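# Move the fork from the paper cup to beside the plate

## Task

Lift the fork out of the paper cup and set it down lying flat next to the plate, on the same side of the plate as the paper cup, with its tines aimed away from the robot arms; disturb nothing else, and finish with neither gripper touching anything that was moved.

## Robot and tools

ROBOT. There are two arms, left_arm and right_arm. Each is a six-joint arm ending in a two-finger parallel gripper with a wrist camera and its cable. The root of left_arm sits at (+0.046, +0.366, 0) m and right_arm at (-0.009, -0.289, 0) m, each turned by a tiny yaw (quat_wxyz (+1.000, 0, 0, -0.006) and (+1.000, 0, 0, -0.007)). A two-camera stand is fixed behind the arms. The head cameras are cam_head_left and cam_head_right, each 672x504 pixels.

FRAME. Every commanded and reported hand pose uses the scene frame: origin on the table surface halfway between the two nominal bases, +z upward, +x forward over the table, +y toward left_arm. Left and right in the images are not tied to the arm names. In the gripper's own axes the fingers extend along +z and close along y. end_effector_position is the spot between the finger pads, a bit under 1 cm behind the tips. Reported positions and tilts may be wrong by a few centimetres, worse when the arm is stretched.

ROW LAYOUT. One row holds 16 numbers for both arms together, even if one arm is idle: left_arm x, y, z (metres), qw, qx, qy, qz (unit quaternion, w first), opening; then the same eight for right_arm. Position and quaternion form an absolute pose in the scene frame, not an offset. Opening runs from -1 (shut) to +1 (wide): pad gap roughly 87 mm at +1, 69 at +0.5, 43 at 0, 18 at -0.5, 0 at -1. Writing 0 is a real command, so repeat the current value to leave fingers alone.

execute_actions(actions, cameras). actions is a list of actions; each action is a list of up to 15 rows, one per 1/30 s step, and a short action repeats its last row until 15 steps (0.5 s) pass. An empty list just reports state and images. A target more than 0.6 m from that gripper's current position along any of its axes makes the action refused for both arms; a malformed action, or a first action failing that test against the last reported state, rejects the whole call. To hold an arm still, resend its last reported pose and wanted opening every call; keep the quaternion fixed rather than copying drifted readings. Sending the measured pose relieves a press.

move(target, speed, blend, opening_speed, blocking, cameras). target is one 16-number row or a list of up to 15 rows; each arm travels in a straight line from its Hand target. speed is m/s, 0.002 to 2.9, default 0.25 (turning capped at double that in rad/s), one value or one per target. blend (m) rounds corners of a list. opening_speed (per second on the -1..+1 scale, at least 0.2) ramps the fingers. blocking=false returns after about 0.5 s while the move continues; a new move takes over from the current point. Total path time is capped at 10 s. A changed opening on the first target pauses the paths only if that target is within 10 mm; later targets change openings on arrival once everything rests. Paths ignore obstacles and the other arm, and fast moves overshoot and hit harder. Steer clear of an arm's own base. The result adds a move: line saying done, off_target, moving, held or fault, plus limits=paced (pose clipped) or limits=held (steps withheld). An arm counts as done within 10 mm and 2 degrees; that says nothing about contact.

wait(seconds): 0 to 10, arms keep their last command; returns early if a running move ends. stop(cameras): brakes the current move. zoom_image(camera, region): camera is cam_head_left or cam_head_right, region [x0, y0, x1, y1] in pixels from top-left, at most 504 wide and high, only from the newest images. read_manual(section): licence texts only. finished_scene(scene): integer 1 to 3, ends the scene for good; after it ends scene 1, make no further call in that reply.

RESULTS. Each arm shows end_effector_position, end_effector_quat_wxyz, Hand target (where it is actually being sent, possibly short of your command), Tool commands, grip_measured (same scale as opening), Joint positions (last value is gripper 0 shut to 1 open), Joint velocities ("within noise" means still), Joint torques (include gravity; joints 1-3 wrap at ±28 N m), step readings for action calls, and a Scene clock. MOTOR HOT appears at 75 °C; at 90 °C an OVER-TEMPERATURE FAULT folds that arm and it stays idle; at 100 °C it collapses. Holding loads, stretching out or pushing at unreachable poses heats motors, even while you think.

CONTROL BEHAVIOUR. Each step limits commanded rotation to 40 degrees from the measured one, then solves inverse kinematics, favouring position. Friction and gravity can leave the hand low, short or tilted; tiny moves may not happen or may go sideways. Check the pose after each move and correct tilt. Time passes while you write, so plan briefly.

GRIPPING. When the pads first touch, note grip_measured and command about 0.04 below it for a firm hold, less for a gentle one. Each pad pushes up to about 20 N; closing fast squeezes harder. Readings may be off by about 1 mm.

AVOID. Dropping the fork, opening while it still moves, slamming into the table or fixtures, hard pushes, arm-to-arm or gripper-to-gripper contact (the clearance check does not guard grippers or wrist cameras), strain on a wrist camera cable (cable touching an object counts as a touch), and anything ending up off the table, which fails the task. Objects may occasionally get nudged by outside pushes. Any arm stop costs.

Each tool is called after "Request:" by a JSON object that holds its "fn" and its "kwargs", one argument or row to a line.

## Session

Request:
{"fn": "execute_actions", "kwargs": {
  "actions": []
}}

Request:
{"fn": "zoom_image", "kwargs": {
  "camera": "cam_head_left",
  "region": [110, 180, 230, 290]
}}

Request:
{"fn": "zoom_image", "kwargs": {
  "camera": "cam_head_right",
  "region": [130, 180, 250, 290]
}}

Scene clock: 0.00 s.
left_arm: end_effector_position=(+0.2710, +0.2470, +0.2544) grip_measured=+1.000 end_effector_quat_wxyz=(+0.357, +0.088, +0.901, -0.231) | right_arm: end_effector_position=(+0.1687, -0.1045, +0.2895) grip_measured=+1.000 end_effector_quat_wxyz=(+0.439, +0.012, +0.886, +0.148)
Joint positions: left_arm=[-0.213 0.981 1.201 -0.963 0.339 -0.179 1] | right_arm=[1.125 1.029 1.351 -1.105 0.629 0.869 1]
Joint velocities: within noise
Joint torques (N m): no reading
Motor temperatures (°C): left_arm=[23 22 26 25 25 22 22] | right_arm=[21 24 24 24 24 24 23]
Heat: left arm: 26 °C; right arm: 24 °C.
Hand target: left_arm +0.2702, +0.2474, +0.2554; +0.357, +0.088, +0.901, -0.230 | right_arm +0.1691, -0.1041, +0.2933; +0.442, +0.014, +0.884, +0.153
Tool commands: left_gripper/opening=+1.0 right_gripper/opening=+1.0

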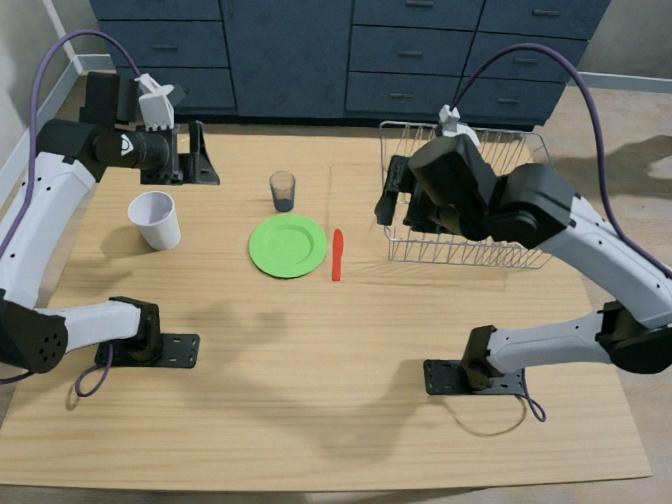

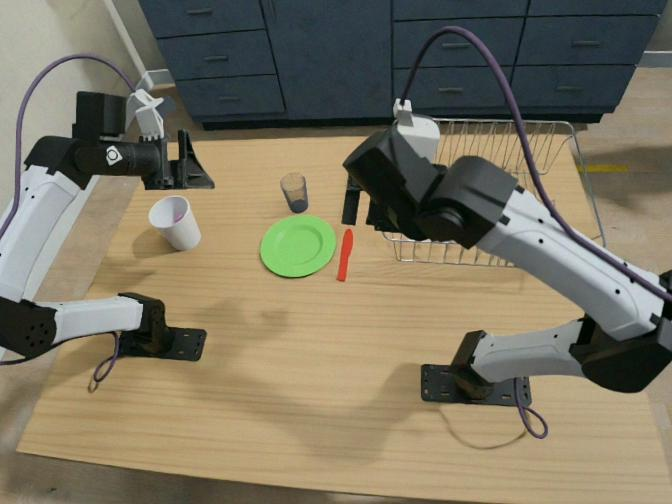

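Scaled by 4.200.

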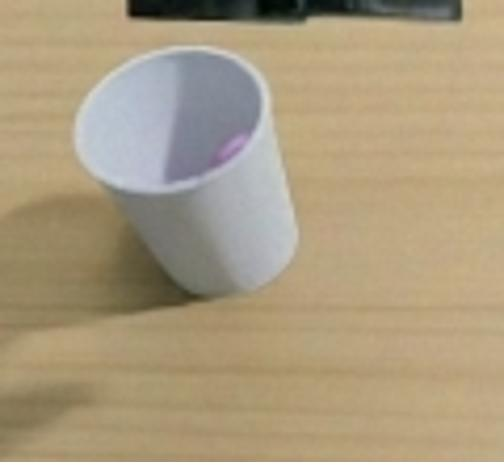

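Scaled by 4.200.

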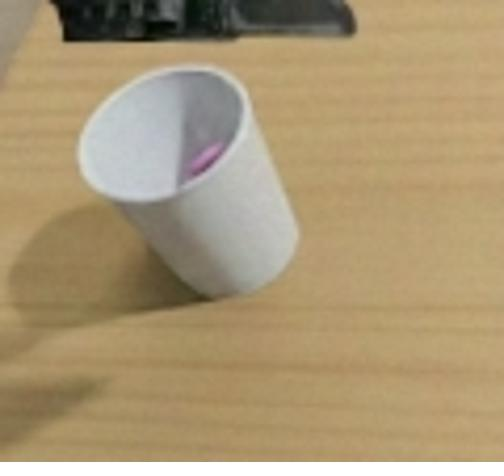

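Request:
{"fn": "move", "kwargs": {
  "target": [0.327,0.358,0.15,0,-0.629,0.777,0,-0.25,0.1687,-0.1045,0.2895,0.439,0.012,0.886,0.148,1],
  "speed": 0.3
}}

Request:
{"fn": "zoom_image", "kwargs": {
  "camera": "cam_head_left",
  "region": [110, 160, 220, 260]
}}

Request:
{"fn": "zoom_image", "kwargs": {
  "camera": "cam_head_right",
  "region": [130, 160, 240, 260]
}}

Scene clock: 30.67 s.
left_arm: end_effector_position=(+0.3238, +0.3553, +0.1518) grip_measured=-0.250 end_effector_quat_wxyz=(+0.001, -0.620, +0.784, -0.012) | right_arm: end_effector_position=(+0.1687, -0.1045, +0.2895) grip_measured=+1.000 end_effector_quat_wxyz=(+0.439, +0.012, +0.886, +0.148)
Joint positions: left_arm=[0.127 1.625 1.479 -1.409 0.019 -1.222 0.375] | right_arm=[1.125 1.029 1.351 -1.105 0.629 0.869 1]
Joint velocities: within noise
Joint torques (N m): left_arm=[0.43 -5.29 7.88 0.16 -0.19 -0.18] | right_arm=[0.16 -1.03 6.54 1.25 0.35 0.04]
Motor temperatures (°C): left_arm=[23 22 30 29 25 22 22] | right_arm=[21 24 28 28 24 24 23]
Heat: left arm: 30 °C; right arm: 28 °C.
Hand target: left_arm +0.3252, +0.3588, +0.1512; -0.003, -0.629, +0.777, -0.002 | right_arm +0.1687, -0.1045, +0.2895; +0.439, +0.012, +0.886, +0.148
Off the commanded pose: left_arm 0.005 m, 2 deg | right_arm 0.000 m, 0 deg.
move: done

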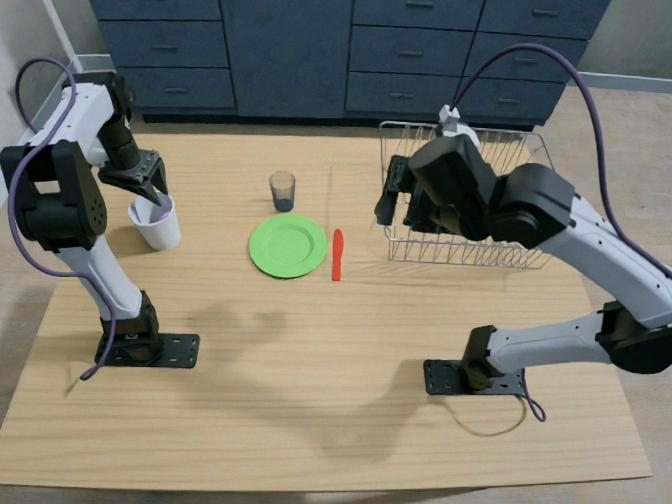

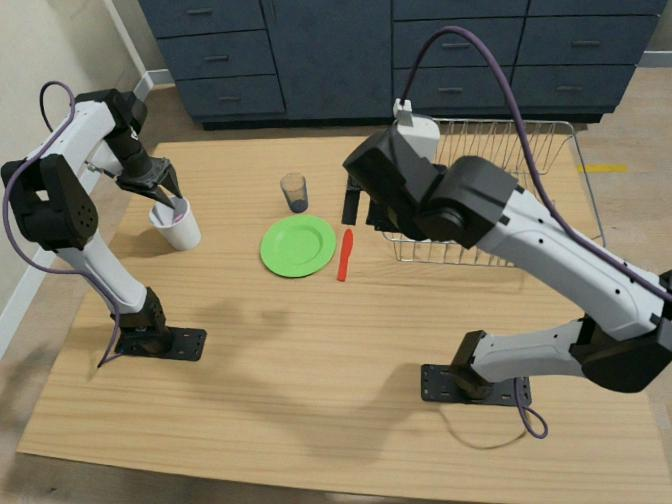

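Scaled by 4.582.

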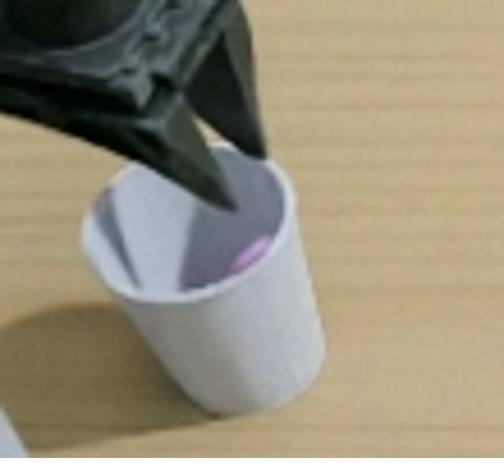

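Scaled by 4.582.

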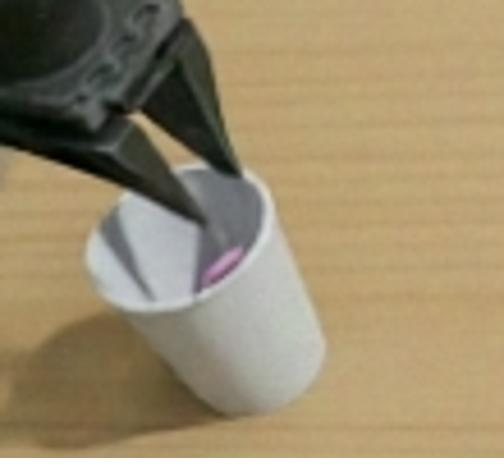

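Request:
{"fn": "move", "kwargs": {
  "target": [0.325,0.370,0.124,0,-0.629,0.777,0,-0.25,0.1687,-0.1045,0.2895,0.439,0.012,0.886,0.148,1],
  "speed": 0.1
}}

Request:
{"fn": "zoom_image", "kwargs": {
  "camera": "cam_head_left",
  "region": [110, 160, 220, 260]
}}

Request:
{"fn": "zoom_image", "kwargs": {
  "camera": "cam_head_right",
  "region": [130, 160, 240, 260]
}}

Scene clock: 45.50 s.
left_arm: end_effector_position=(+0.3245, +0.3658, +0.1314) grip_measured=-0.250 end_effector_quat_wxyz=(+0.003, -0.633, +0.774, -0.009) | right_arm: end_effector_position=(+0.1687, -0.1045, +0.2895) grip_measured=+1.000 end_effector_quat_wxyz=(+0.439, +0.012, +0.886, +0.148)
Joint positions: left_arm=[0.161 1.625 1.399 -1.331 0.012 -1.222 0.375] | right_arm=[1.125 1.029 1.351 -1.105 0.629 0.869 1]
Joint velocities: within noise
Joint torques (N m): left_arm=[0.53 -5.53 5.2 0.5 -0.18 0.22] | right_arm=[0.18 -1.05 6.52 1.25 0.33 0.05]
Motor temperatures (°C): left_arm=[23 24 31 28 25 22 22] | right_arm=[21 24 28 29 24 24 23]
Heat: left arm: 31 °C; right arm: 29 °C.
Hand target: left_arm +0.3242, +0.3699, +0.1241; -0.001, -0.630, +0.777, +0.000 | right_arm +0.1687, -0.1045, +0.2895; +0.439, +0.012, +0.886, +0.148
Off the commanded pose: left_arm 0.009 m, 1 deg | right_arm 0.000 m, 0 deg.
move: done

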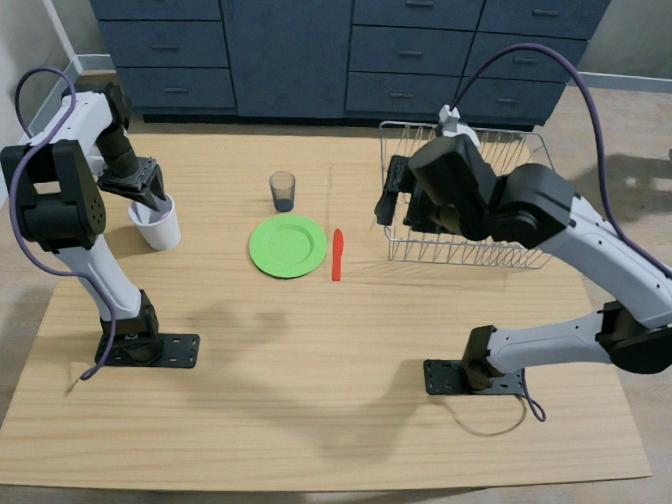

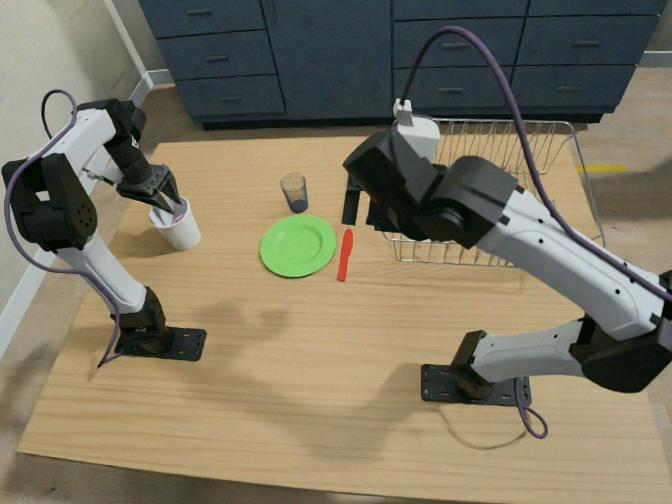

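Scaled by 4.582.

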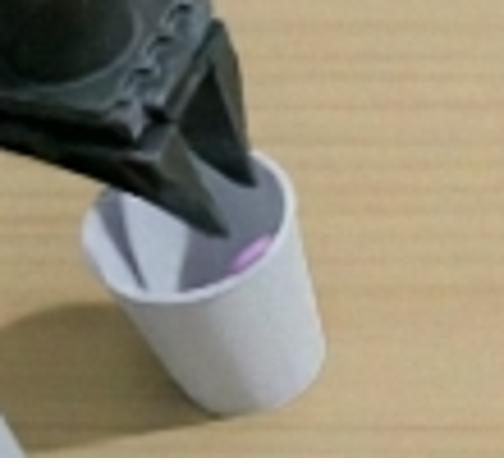

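Scaled by 4.582.

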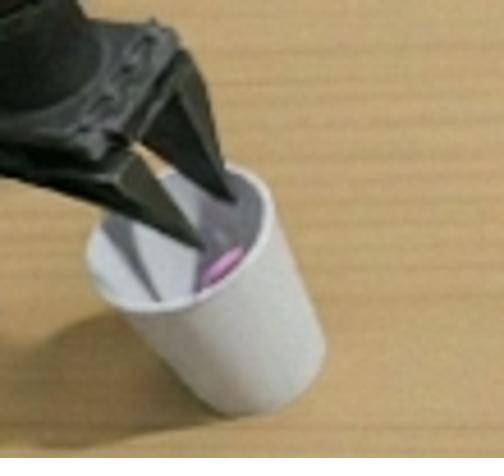

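Request:
{"fn": "move", "kwargs": {
  "target": [0.318,0.374,0.124,0,-0.5,0.866,0,-0.22,0.1687,-0.1045,0.2895,0.439,0.012,0.886,0.148,1],
  "speed": 0.1
}}

Request:
{"fn": "zoom_image", "kwargs": {
  "camera": "cam_head_left",
  "region": [110, 160, 220, 260]
}}

Request:
{"fn": "zoom_image", "kwargs": {
  "camera": "cam_head_right",
  "region": [130, 160, 240, 260]
}}

Scene clock: 83.97 s.
left_arm: end_effector_position=(+0.3134, +0.3702, +0.1274) grip_measured=-0.220 end_effector_quat_wxyz=(-0.003, -0.510, +0.860, -0.006) | right_arm: end_effector_position=(+0.1687, -0.1045, +0.2895) grip_measured=+1.000 end_effector_quat_wxyz=(+0.439, +0.012, +0.886, +0.148)
Joint positions: left_arm=[0.161 1.64 1.399 -1.33 0.012 -0.92 0.39] | right_arm=[1.125 1.029 1.351 -1.105 0.629 0.869 1]
Joint velocities: within noise
Joint torques (N m): left_arm=[0.2 -5.01 7.21 0.46 -0.22 0.2] | right_arm=[0.14 -1.09 6.5 1.27 0.33 0.05]
Motor temperatures (°C): left_arm=[23 25 30 27 25 22 22] | right_arm=[21 24 29 30 24 24 23]
Heat: left arm: 30 °C; right arm: 30 °C.
Hand target: left_arm +0.3182, +0.3738, +0.1241; +0.000, -0.503, +0.864, +0.000 | right_arm +0.1687, -0.1045, +0.2895; +0.439, +0.012, +0.886, +0.148
Off the commanded pose: left_arm 0.007 m, 1 deg | right_arm 0.000 m, 0 deg.
move: done

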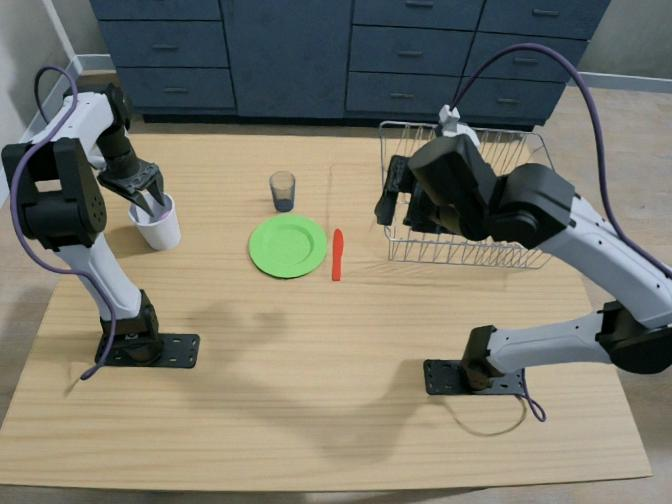

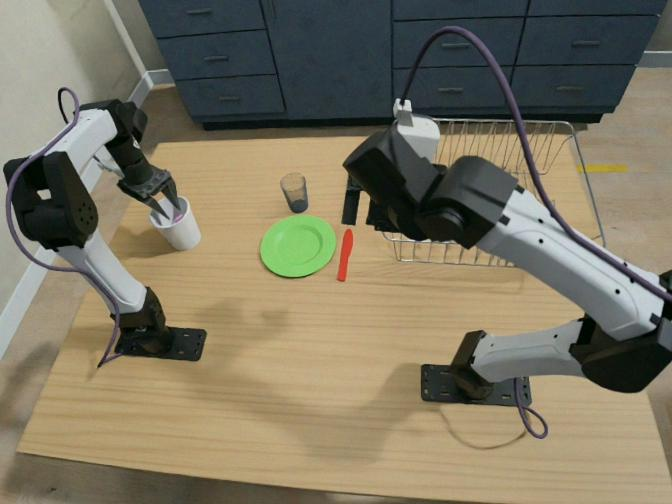

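Scaled by 4.582.

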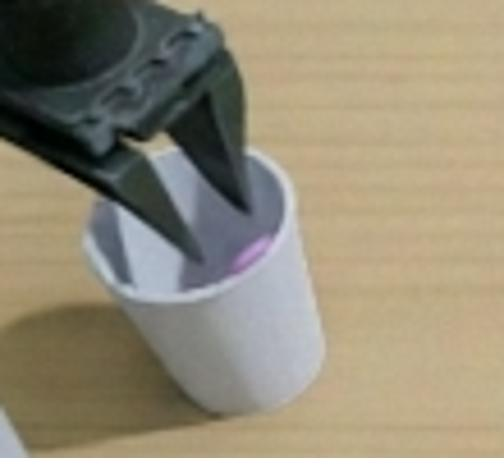

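Scaled by 4.582.

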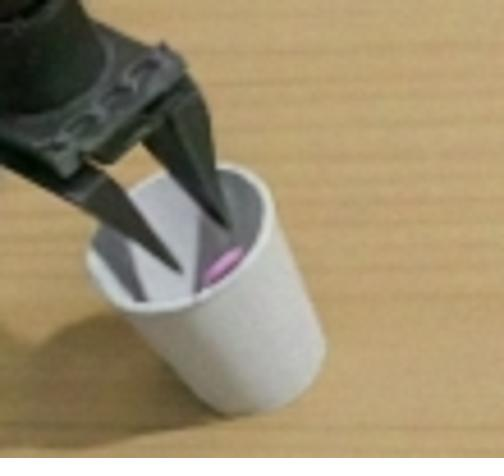

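Request:
{"fn": "move", "kwargs": {
  "target": [0.317,0.374,0.083,0,-0.5,0.866,0,-0.22,0.1687,-0.1045,0.2895,0.439,0.012,0.886,0.148,1],
  "speed": 0.06
}}

Request:
{"fn": "zoom_image", "kwargs": {
  "camera": "cam_head_left",
  "region": [110, 160, 220, 260]
}}

Request:
{"fn": "zoom_image", "kwargs": {
  "camera": "cam_head_right",
  "region": [130, 160, 240, 260]
}}

Scene clock: 95.77 s.
left_arm: end_effector_position=(+0.3175, +0.3712, +0.0909) grip_measured=-0.220 end_effector_quat_wxyz=(+0.006, -0.503, +0.864, -0.009) | right_arm: end_effector_position=(+0.1687, -0.1045, +0.2895) grip_measured=+1.000 end_effector_quat_wxyz=(+0.439, +0.012, +0.886, +0.148)
Joint positions: left_arm=[0.161 1.651 1.267 -1.169 0.012 -0.905 0.39] | right_arm=[1.125 1.029 1.351 -1.105 0.629 0.869 1]
Joint velocities: within noise
Joint torques (N m): left_arm=[0.59 -5.56 5.27 0.48 -0.26 0.15] | right_arm=[0.14 -1.09 6.57 1.26 0.33 0.06]
Motor temperatures (°C): left_arm=[23 26 30 26 25 22 22] | right_arm=[21 24 29 30 24 24 23]
Heat: left arm: 30 °C; right arm: 30 °C.
Hand target: left_arm +0.3161, +0.3740, +0.0832; +0.000, -0.497, +0.868, +0.000 | right_arm +0.1687, -0.1045, +0.2895; +0.439, +0.012, +0.886, +0.148
Off the commanded pose: left_arm 0.008 m, 1 deg | right_arm 0.000 m, 0 deg.
move: done

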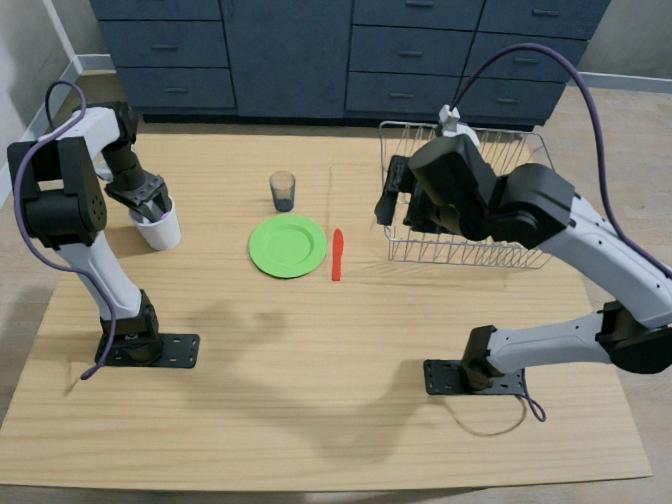

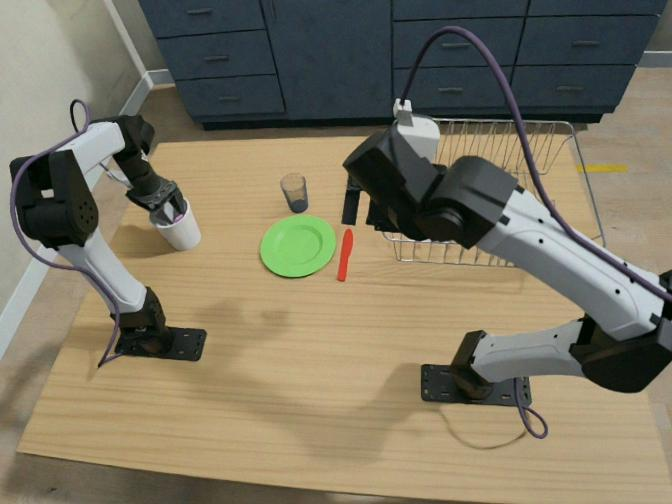

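Scaled by 4.582.

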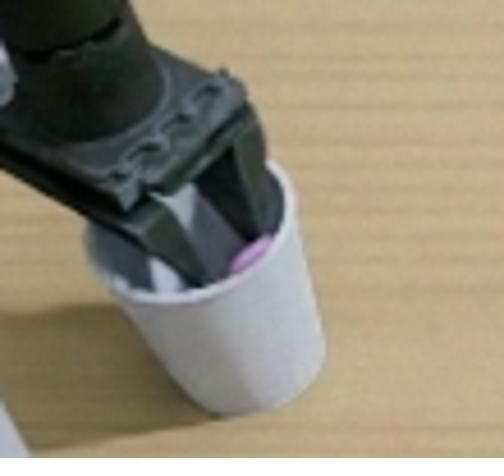

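Scaled by 4.582.

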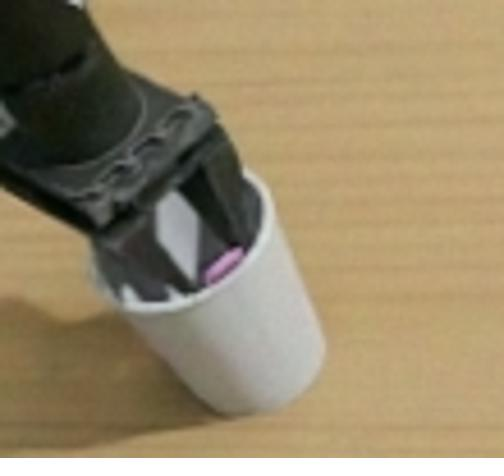

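Request:
{"fn": "move", "kwargs": {
  "target": [
    [0.3215,0.371,0.078,0,-0.5,0.866,0,-0.22,0.1687,-0.1045,0.2895,0.439,0.012,0.886,0.148,1],
    [0.3215,0.371,0.078,0,-0.5,0.866,0,-1,0.1687,-0.1045,0.2895,0.439,0.012,0.886,0.148,1]
  ],
  "speed": 0.05,
  "opening_speed": 0.5
}}

Request:
{"fn": "zoom_image", "kwargs": {
  "camera": "cam_head_left",
  "region": [110, 160, 220, 260]
}}

Request:
{"fn": "zoom_image", "kwargs": {
  "camera": "cam_head_right",
  "region": [130, 160, 240, 260]
}}

Scene clock: 109.97 s.
left_arm: end_effector_position=(+0.3217, +0.3706, +0.0863) grip_measured=-0.471 end_effector_quat_wxyz=(+0.007, -0.501, +0.865, -0.009) | right_arm: end_effector_position=(+0.1687, -0.1045, +0.2895) grip_measured=+1.000 end_effector_quat_wxyz=(+0.439, +0.012, +0.886, +0.148)
Joint positions: left_arm=[0.157 1.668 1.267 -1.15 0.012 -0.905 0.264] | right_arm=[1.125 1.029 1.351 -1.105 0.629 0.869 1]
Joint velocities: within noise
Joint torques (N m): left_arm=[-0.47 -5.5 5.42 0.46 -0.18 0.03] | right_arm=[0.2 -1.11 6.58 1.26 0.32 0.04]
Motor temperatures (°C): left_arm=[23 26 31 26 25 22 23] | right_arm=[21 24 29 31 24 24 23]
Heat: left arm: 31 °C; right arm: 31 °C.
Hand target: left_arm +0.3213, +0.3706, +0.0783; +0.000, -0.499, +0.866, +0.000 | right_arm +0.1687, -0.1045, +0.2895; +0.439, +0.012, +0.886, +0.148
Off the commanded pose: left_arm 0.008 m, 1 deg | right_arm 0.000 m, 0 deg.
move: done

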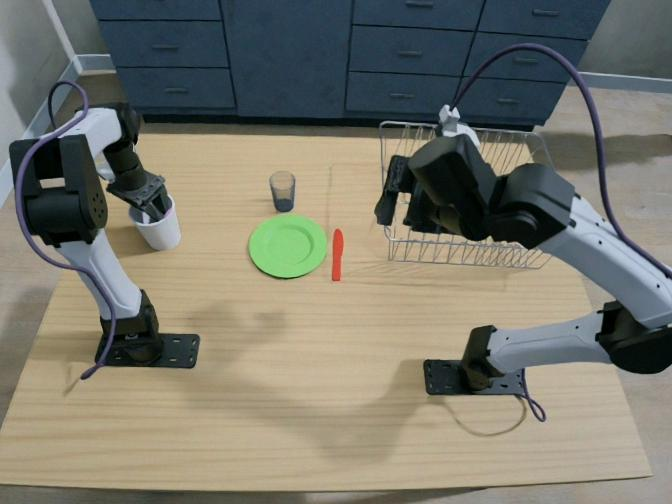

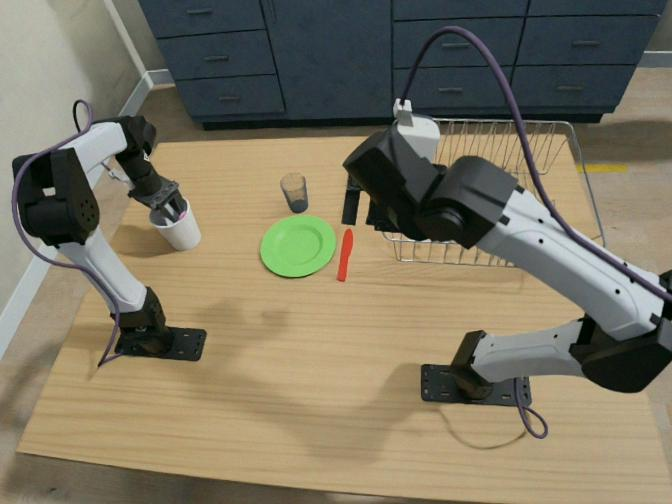

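Scaled by 4.582.

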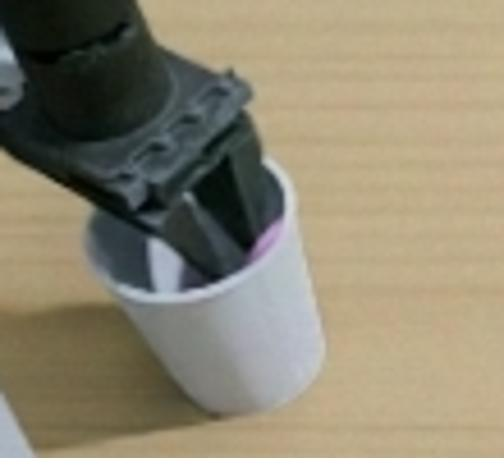

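Scaled by 4.582.

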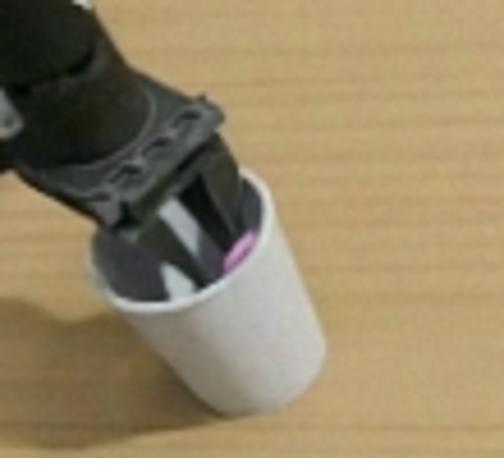

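Request:
{"fn": "move", "kwargs": {
  "target": [
    [0.325,0.374,0.15,0,-0.5,0.866,0,-0.52,0.1687,-0.1045,0.2895,0.439,0.012,0.886,0.148,1],
    [0.330,0.374,0.24,0,-0.5,0.866,0,-0.52,0.1687,-0.1045,0.2895,0.439,0.012,0.886,0.148,1]
  ],
  "speed": 0.12
}}

Request:
{"fn": "zoom_image", "kwargs": {
  "camera": "cam_head_left",
  "region": [90, 130, 220, 260]
}}

Request:
{"fn": "zoom_image", "kwargs": {
  "camera": "cam_head_right",
  "region": [110, 130, 240, 260]
}}

Scene clock: 123.00 s.
left_arm: end_effector_position=(+0.3377, +0.3727, +0.2313) grip_measured=-0.471 end_effector_quat_wxyz=(+0.092, -0.501, +0.859, -0.044) | right_arm: end_effector_position=(+0.1687, -0.1045, +0.2895) grip_measured=+1.000 end_effector_quat_wxyz=(+0.439, +0.012, +0.886, +0.148)
Joint positions: left_arm=[0.157 1.625 1.807 -1.549 0.012 -0.912 0.264] | right_arm=[1.125 1.029 1.351 -1.105 0.629 0.869 1]
Joint velocities: within noise
Joint torques (N m): left_arm=[0.65 -8.53 7.2 0.49 0.08 0.14] | right_arm=[0.1 -1.09 6.54 1.26 0.33 0.04]
Motor temperatures (°C): left_arm=[23 26 31 26 25 22 23] | right_arm=[21 24 29 31 24 24 23]
Heat: left arm: 31 °C; right arm: 31 °C.
Hand target: left_arm +0.3320, +0.3719, +0.2390; +0.093, -0.500, +0.859, -0.051 | right_arm +0.1687, -0.1045, +0.2895; +0.439, +0.012, +0.886, +0.148
Off the commanded pose: left_arm 0.012 m, 12 deg | right_arm 0.000 m, 0 deg.
joint sent to its limit (left arm) — joint 4 (wrist pitch), lower limit. The joint targets are off in orientation, not in position.
move: off_target (left_arm)

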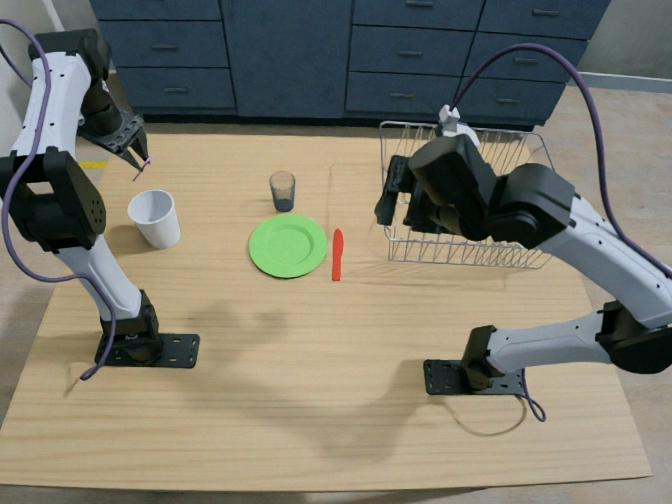

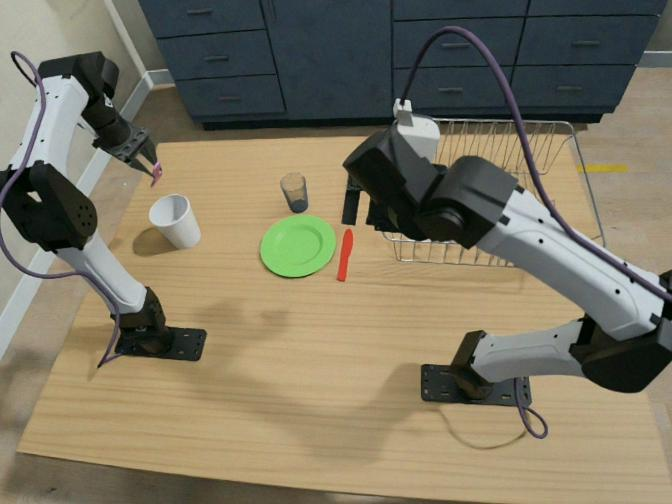

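Scaled by 3.877.

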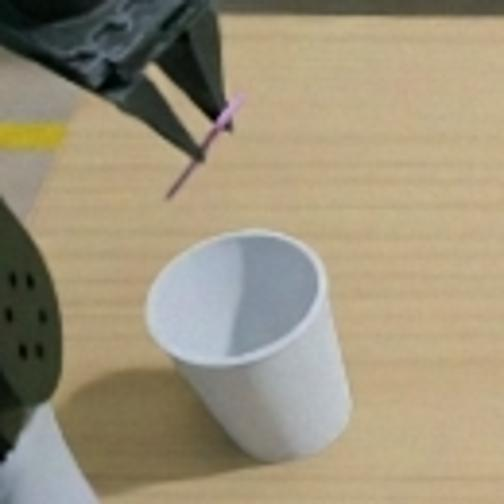

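Scaled by 3.877.

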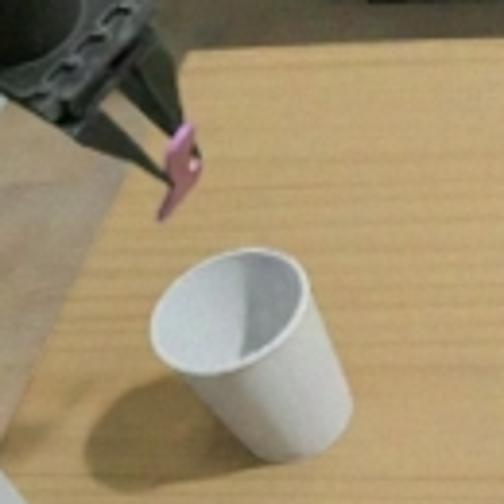

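Request:
{"fn": "move", "kwargs": {
  "target": [
    [0.25,0.22,0.22,0,0,1,0,-0.52,0.1687,-0.1045,0.2895,0.439,0.012,0.886,0.148,1]
  ],
  "speed": 0.2
}}

Request:
{"fn": "zoom_image", "kwargs": {
  "camera": "cam_head_left",
  "region": [160, 130, 290, 260]
}}

Request:
{"fn": "zoom_image", "kwargs": {
  "camera": "cam_head_right",
  "region": [160, 130, 290, 260]
}}

Scene clock: 141.83 s.
left_arm: end_effector_position=(+0.2557, +0.2171, +0.2202) grip_measured=-0.471 end_effector_quat_wxyz=(+0.067, -0.013, +0.997, -0.047) | right_arm: end_effector_position=(+0.1687, -0.1045, +0.2895) grip_measured=+1.000 end_effector_quat_wxyz=(+0.439, +0.012, +0.886, +0.148)
Joint positions: left_arm=[-0.511 1.558 1.701 -1.551 0.012 -0.55 0.264] | right_arm=[1.125 1.029 1.351 -1.105 0.629 0.869 1]
Joint velocities: within noise
Joint torques (N m): left_arm=[-0.43 -6.67 5.35 0.51 -0.11 0.26] | right_arm=[0.16 -1.16 6.5 1.27 0.33 0.05]
Motor temperatures (°C): left_arm=[23 28 32 26 25 22 24] | right_arm=[21 24 29 31 24 24 23]
Heat: left arm: 32 °C; right arm: 31 °C.
Hand target: left_arm +0.2498, +0.2214, +0.2196; +0.059, -0.002, +0.998, -0.038 | right_arm +0.1687, -0.1045, +0.2895; +0.439, +0.012, +0.886, +0.148
Off the commanded pose: left_arm 0.006 m, 10 deg | right_arm 0.000 m, 0 deg.
joint sent to its limit (left arm) — joint 4 (wrist pitch), lower limit. The joint targets are off in orientation, not in position.
move: off_target (left_arm)

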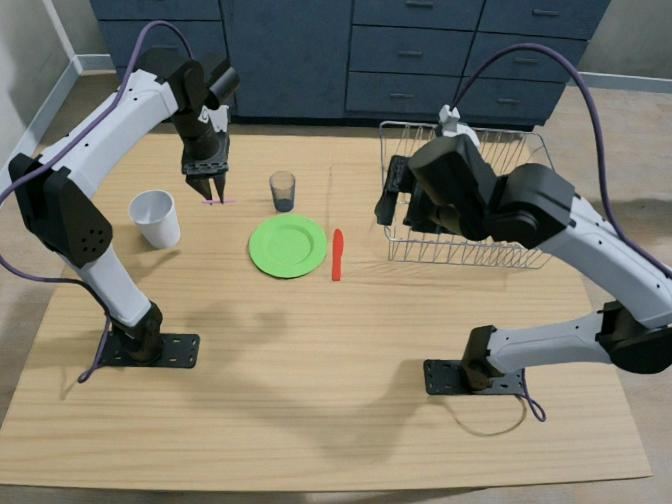

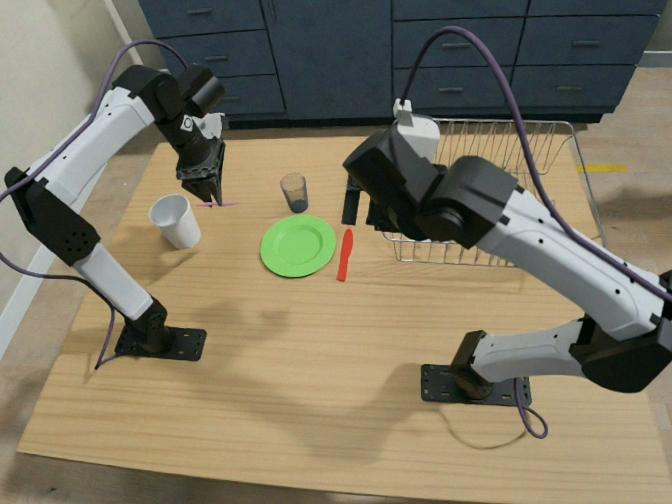

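Scaled by 3.877.

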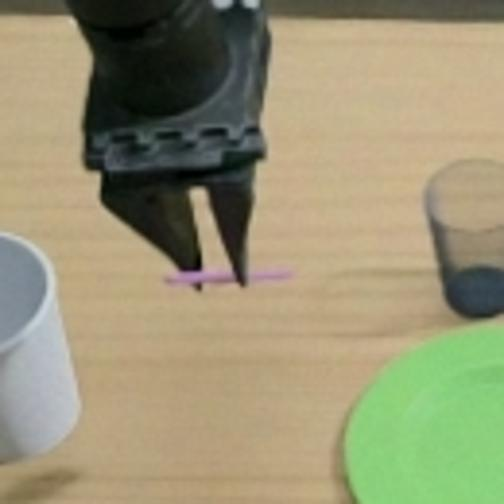

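Scaled by 3.877.

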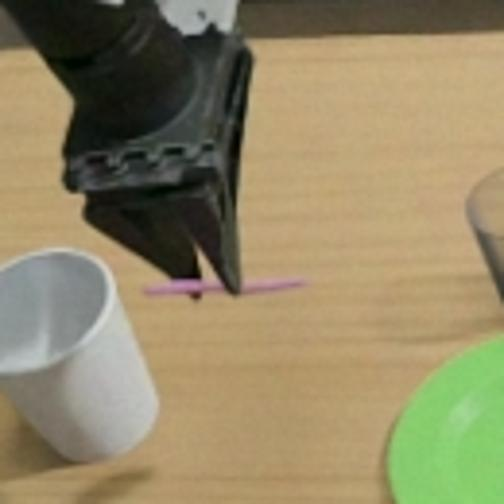

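Request:
{"fn": "move", "kwargs": {
  "target": [
    [0.12,0.17,0.16,0,-0.334,0.943,0,-0.52,0.1687,-0.1045,0.2895,0.439,0.012,0.886,0.148,1],
    [0.11,0.17,0.055,0,-0.334,0.943,0,-0.52,0.1687,-0.1045,0.2895,0.439,0.012,0.886,0.148,1]
  ],
  "speed": [0.25,0.1]
}}

Request:
{"fn": "zoom_image", "kwargs": {
  "camera": "cam_head_left",
  "region": [170, 230, 300, 360]
}}

Request:
{"fn": "zoom_image", "kwargs": {
  "camera": "cam_head_right",
  "region": [170, 230, 300, 360]
}}

Scene clock: 162.27 s.
left_arm: end_effector_position=(+0.1075, +0.1744, +0.0586) grip_measured=-0.475 end_effector_quat_wxyz=(-0.002, -0.323, +0.946, +0.007) | right_arm: end_effector_position=(+0.1687, -0.1045, +0.2895) grip_measured=+1.000 end_effector_quat_wxyz=(+0.439, +0.012, +0.886, +0.148)
Joint positions: left_arm=[-1.038 1.3 0.82 -1.106 0.002 -1.707 0.263] | right_arm=[1.125 1.029 1.351 -1.105 0.629 0.869 1]
Joint velocities: within noise
Joint torques (N m): left_arm=[-0.75 -4.07 4.59 0.56 -0.15 -0.11] | right_arm=[0.14 -1.03 6.46 1.26 0.34 0.05]
Motor temperatures (°C): left_arm=[23 28 31 26 25 22 24] | right_arm=[21 24 29 32 24 24 23]
Heat: left arm: 31 °C; right arm: 32 °C.
Hand target: left_arm +0.1087, +0.1716, +0.0556; +0.002, -0.329, +0.944, +0.000 | right_arm +0.1687, -0.1045, +0.2895; +0.439, +0.012, +0.886, +0.148
Off the commanded pose: left_arm 0.006 m, 2 deg | right_arm 0.000 m, 0 deg.
move: done

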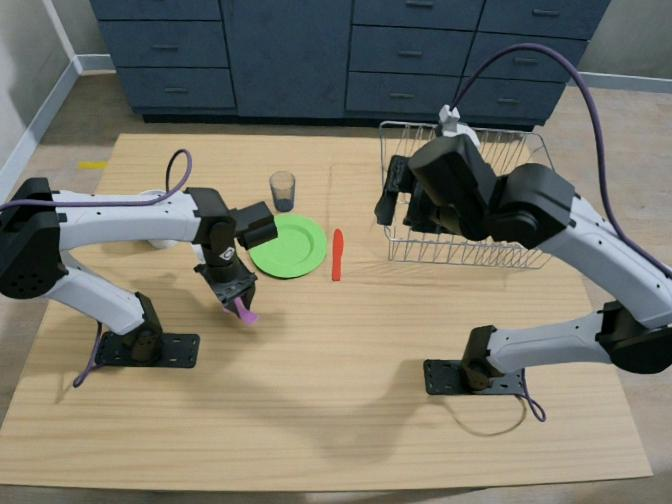

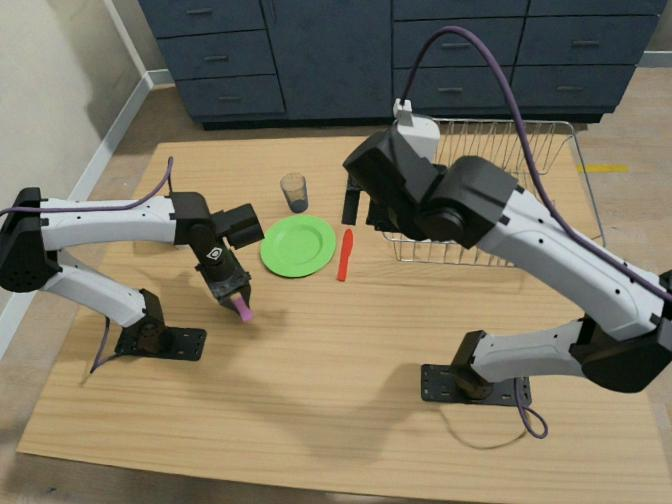

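Scaled by 3.877.

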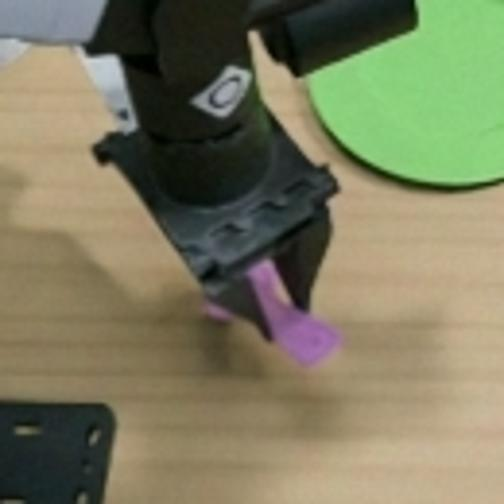

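Scaled by 3.877.

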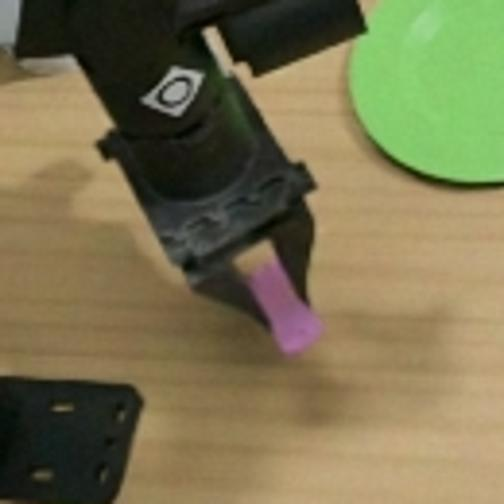

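Request:
{"fn": "move", "kwargs": {
  "target": [
    [0.11,0.17,0.12,0,-0.2,0.98,0,-0.52,0.1687,-0.1045,0.2895,0.439,0.012,0.886,0.148,1],
    [0.20,0.215,0.12,0,0,1,0,-0.52,0.1687,-0.1045,0.2895,0.439,0.012,0.886,0.148,1],
    [0.205,0.217,0.055,0,0,1,0,-0.52,0.1687,-0.1045,0.2895,0.439,0.012,0.886,0.148,1]
  ],
  "speed": [0.2,0.2,0.1],
  "blend": 0.02
}}

Request:
{"fn": "zoom_image", "kwargs": {
  "camera": "cam_head_left",
  "region": [170, 200, 300, 330]
}}

Request:
{"fn": "zoom_image", "kwargs": {
  "camera": "cam_head_right",
  "region": [170, 200, 300, 330]
}}

Scene clock: 177.80 s.
left_arm: end_effector_position=(+0.2040, +0.2154, +0.0617) grip_measured=-0.475 end_effector_quat_wxyz=(+0.005, -0.005, +1.000, -0.002) | right_arm: end_effector_position=(+0.1687, -0.1045, +0.2895) grip_measured=+1.000 end_effector_quat_wxyz=(+0.439, +0.012, +0.886, +0.148)
Joint positions: left_arm=[-0.633 1.509 1.006 -1.058 -0.003 -0.655 0.263] | right_arm=[1.125 1.029 1.351 -1.105 0.629 0.869 1]
Joint velocities: within noise
Joint torques (N m): left_arm=[0.72 -3.85 4.92 0.56 -0.05 0.11] | right_arm=[0.18 -1.14 6.53 1.27 0.34 0.05]
Motor temperatures (°C): left_arm=[23 27 31 26 25 22 24] | right_arm=[21 24 29 32 24 24 23]
Heat: left arm: 31 °C; right arm: 32 °C.
Hand target: left_arm +0.2048, +0.2169, +0.0552; -0.001, -0.001, +1.000, +0.000 | right_arm +0.1687, -0.1045, +0.2895; +0.439, +0.012, +0.886, +0.148
Off the commanded pose: left_arm 0.007 m, 1 deg | right_arm 0.000 m, 0 deg.
move: done

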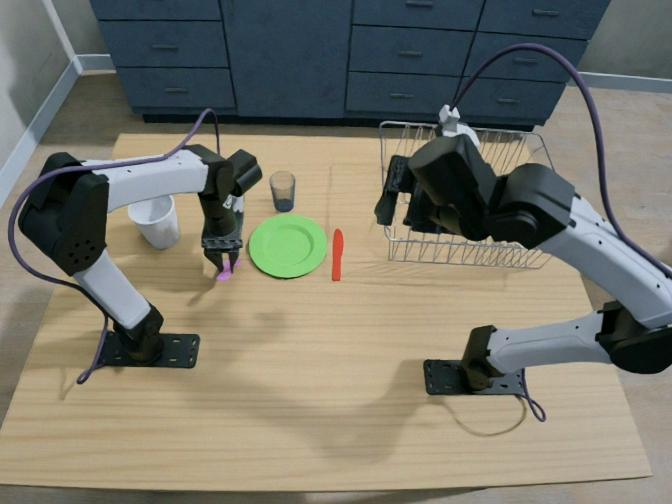

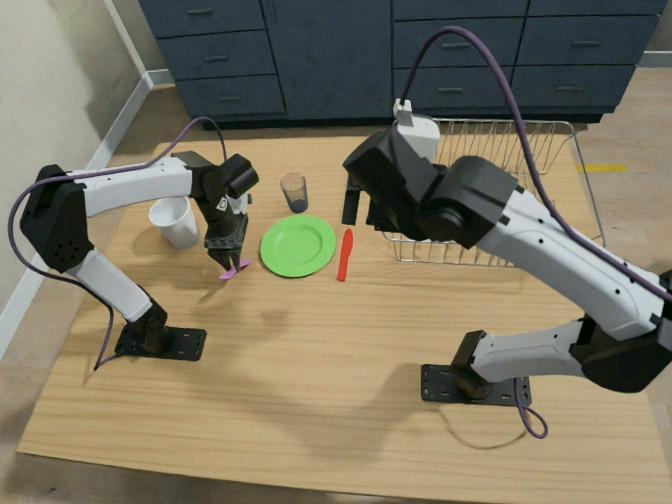

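Scaled by 3.877.

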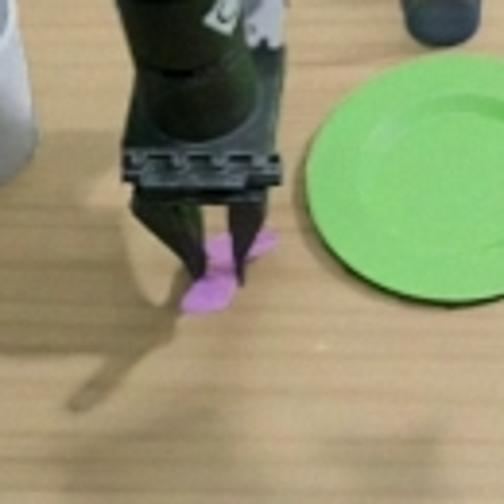

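Scaled by 3.877.

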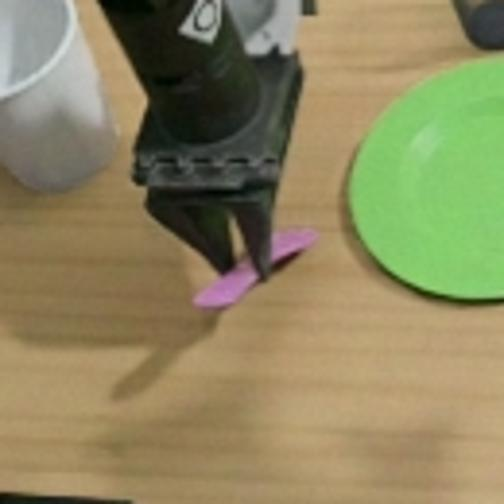

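Request:
{"fn": "move", "kwargs": {
  "target": [
    [0.165,0.235,0.06,0,0,1,0,-0.52,0.1687,-0.1045,0.2895,0.439,0.012,0.886,0.148,1],
    [0.165,0.235,0.004,0,0,1,0,-0.52,0.1687,-0.1045,0.2895,0.439,0.012,0.886,0.148,1]
  ],
  "speed": [0.15,0.06]
}}

Request:
{"fn": "zoom_image", "kwargs": {
  "camera": "cam_head_left",
  "region": [170, 200, 300, 330]
}}

Request:
{"fn": "zoom_image", "kwargs": {
  "camera": "cam_head_right",
  "region": [170, 200, 300, 330]
}}

Scene clock: 190.57 s.
left_arm: end_effector_position=(+0.1625, +0.2385, +0.0109) grip_measured=-0.483 end_effector_quat_wxyz=(-0.004, +0.006, +1.000, +0.000) | right_arm: end_effector_position=(+0.1687, -0.1045, +0.2895) grip_measured=+1.000 end_effector_quat_wxyz=(+0.439, +0.012, +0.886, +0.148)
Joint positions: left_arm=[-0.663 1.42 0.708 -0.866 0.005 -0.662 0.259] | right_arm=[1.125 1.029 1.351 -1.105 0.629 0.869 1]
Joint velocities: within noise
Joint torques (N m): left_arm=[-0.54 -2.92 4.36 0.72 0 -0.1] | right_arm=[0.17 -1.09 6.56 1.27 0.34 0.04]
Motor temperatures (°C): left_arm=[23 26 30 26 25 22 24] | right_arm=[21 24 30 32 24 24 23]
Heat: left arm: 30 °C; right arm: 32 °C.
Hand target: left_arm +0.1635, +0.2349, +0.0048; -0.003, +0.000, +1.000, -0.003 | right_arm +0.1687, -0.1045, +0.2895; +0.439, +0.012, +0.886, +0.148
Off the commanded pose: left_arm 0.008 m, 1 deg | right_arm 0.000 m, 0 deg.
move: done

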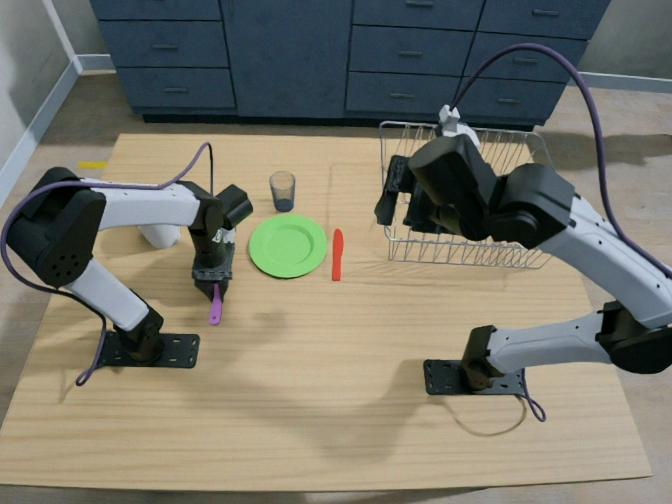

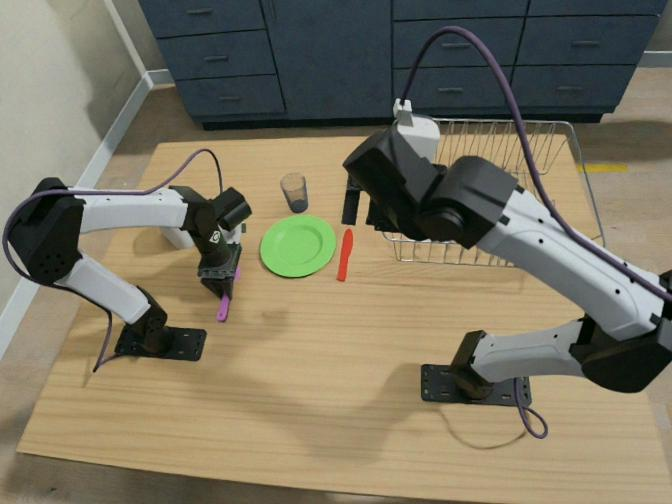

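Scaled by 3.877.

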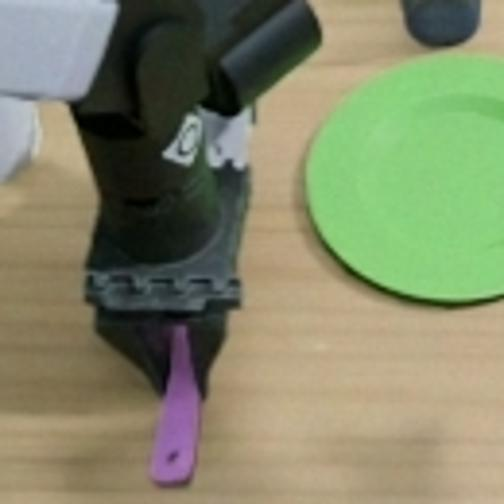

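Scaled by 3.877.

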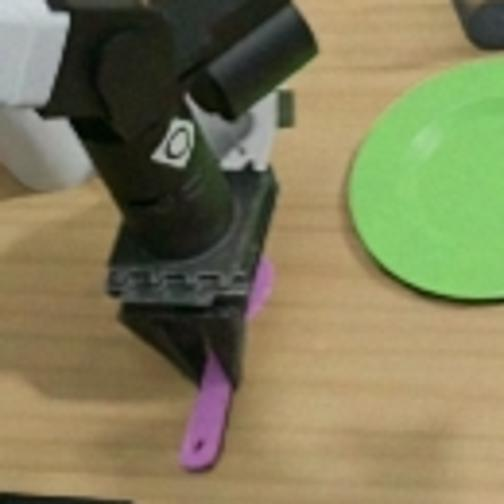

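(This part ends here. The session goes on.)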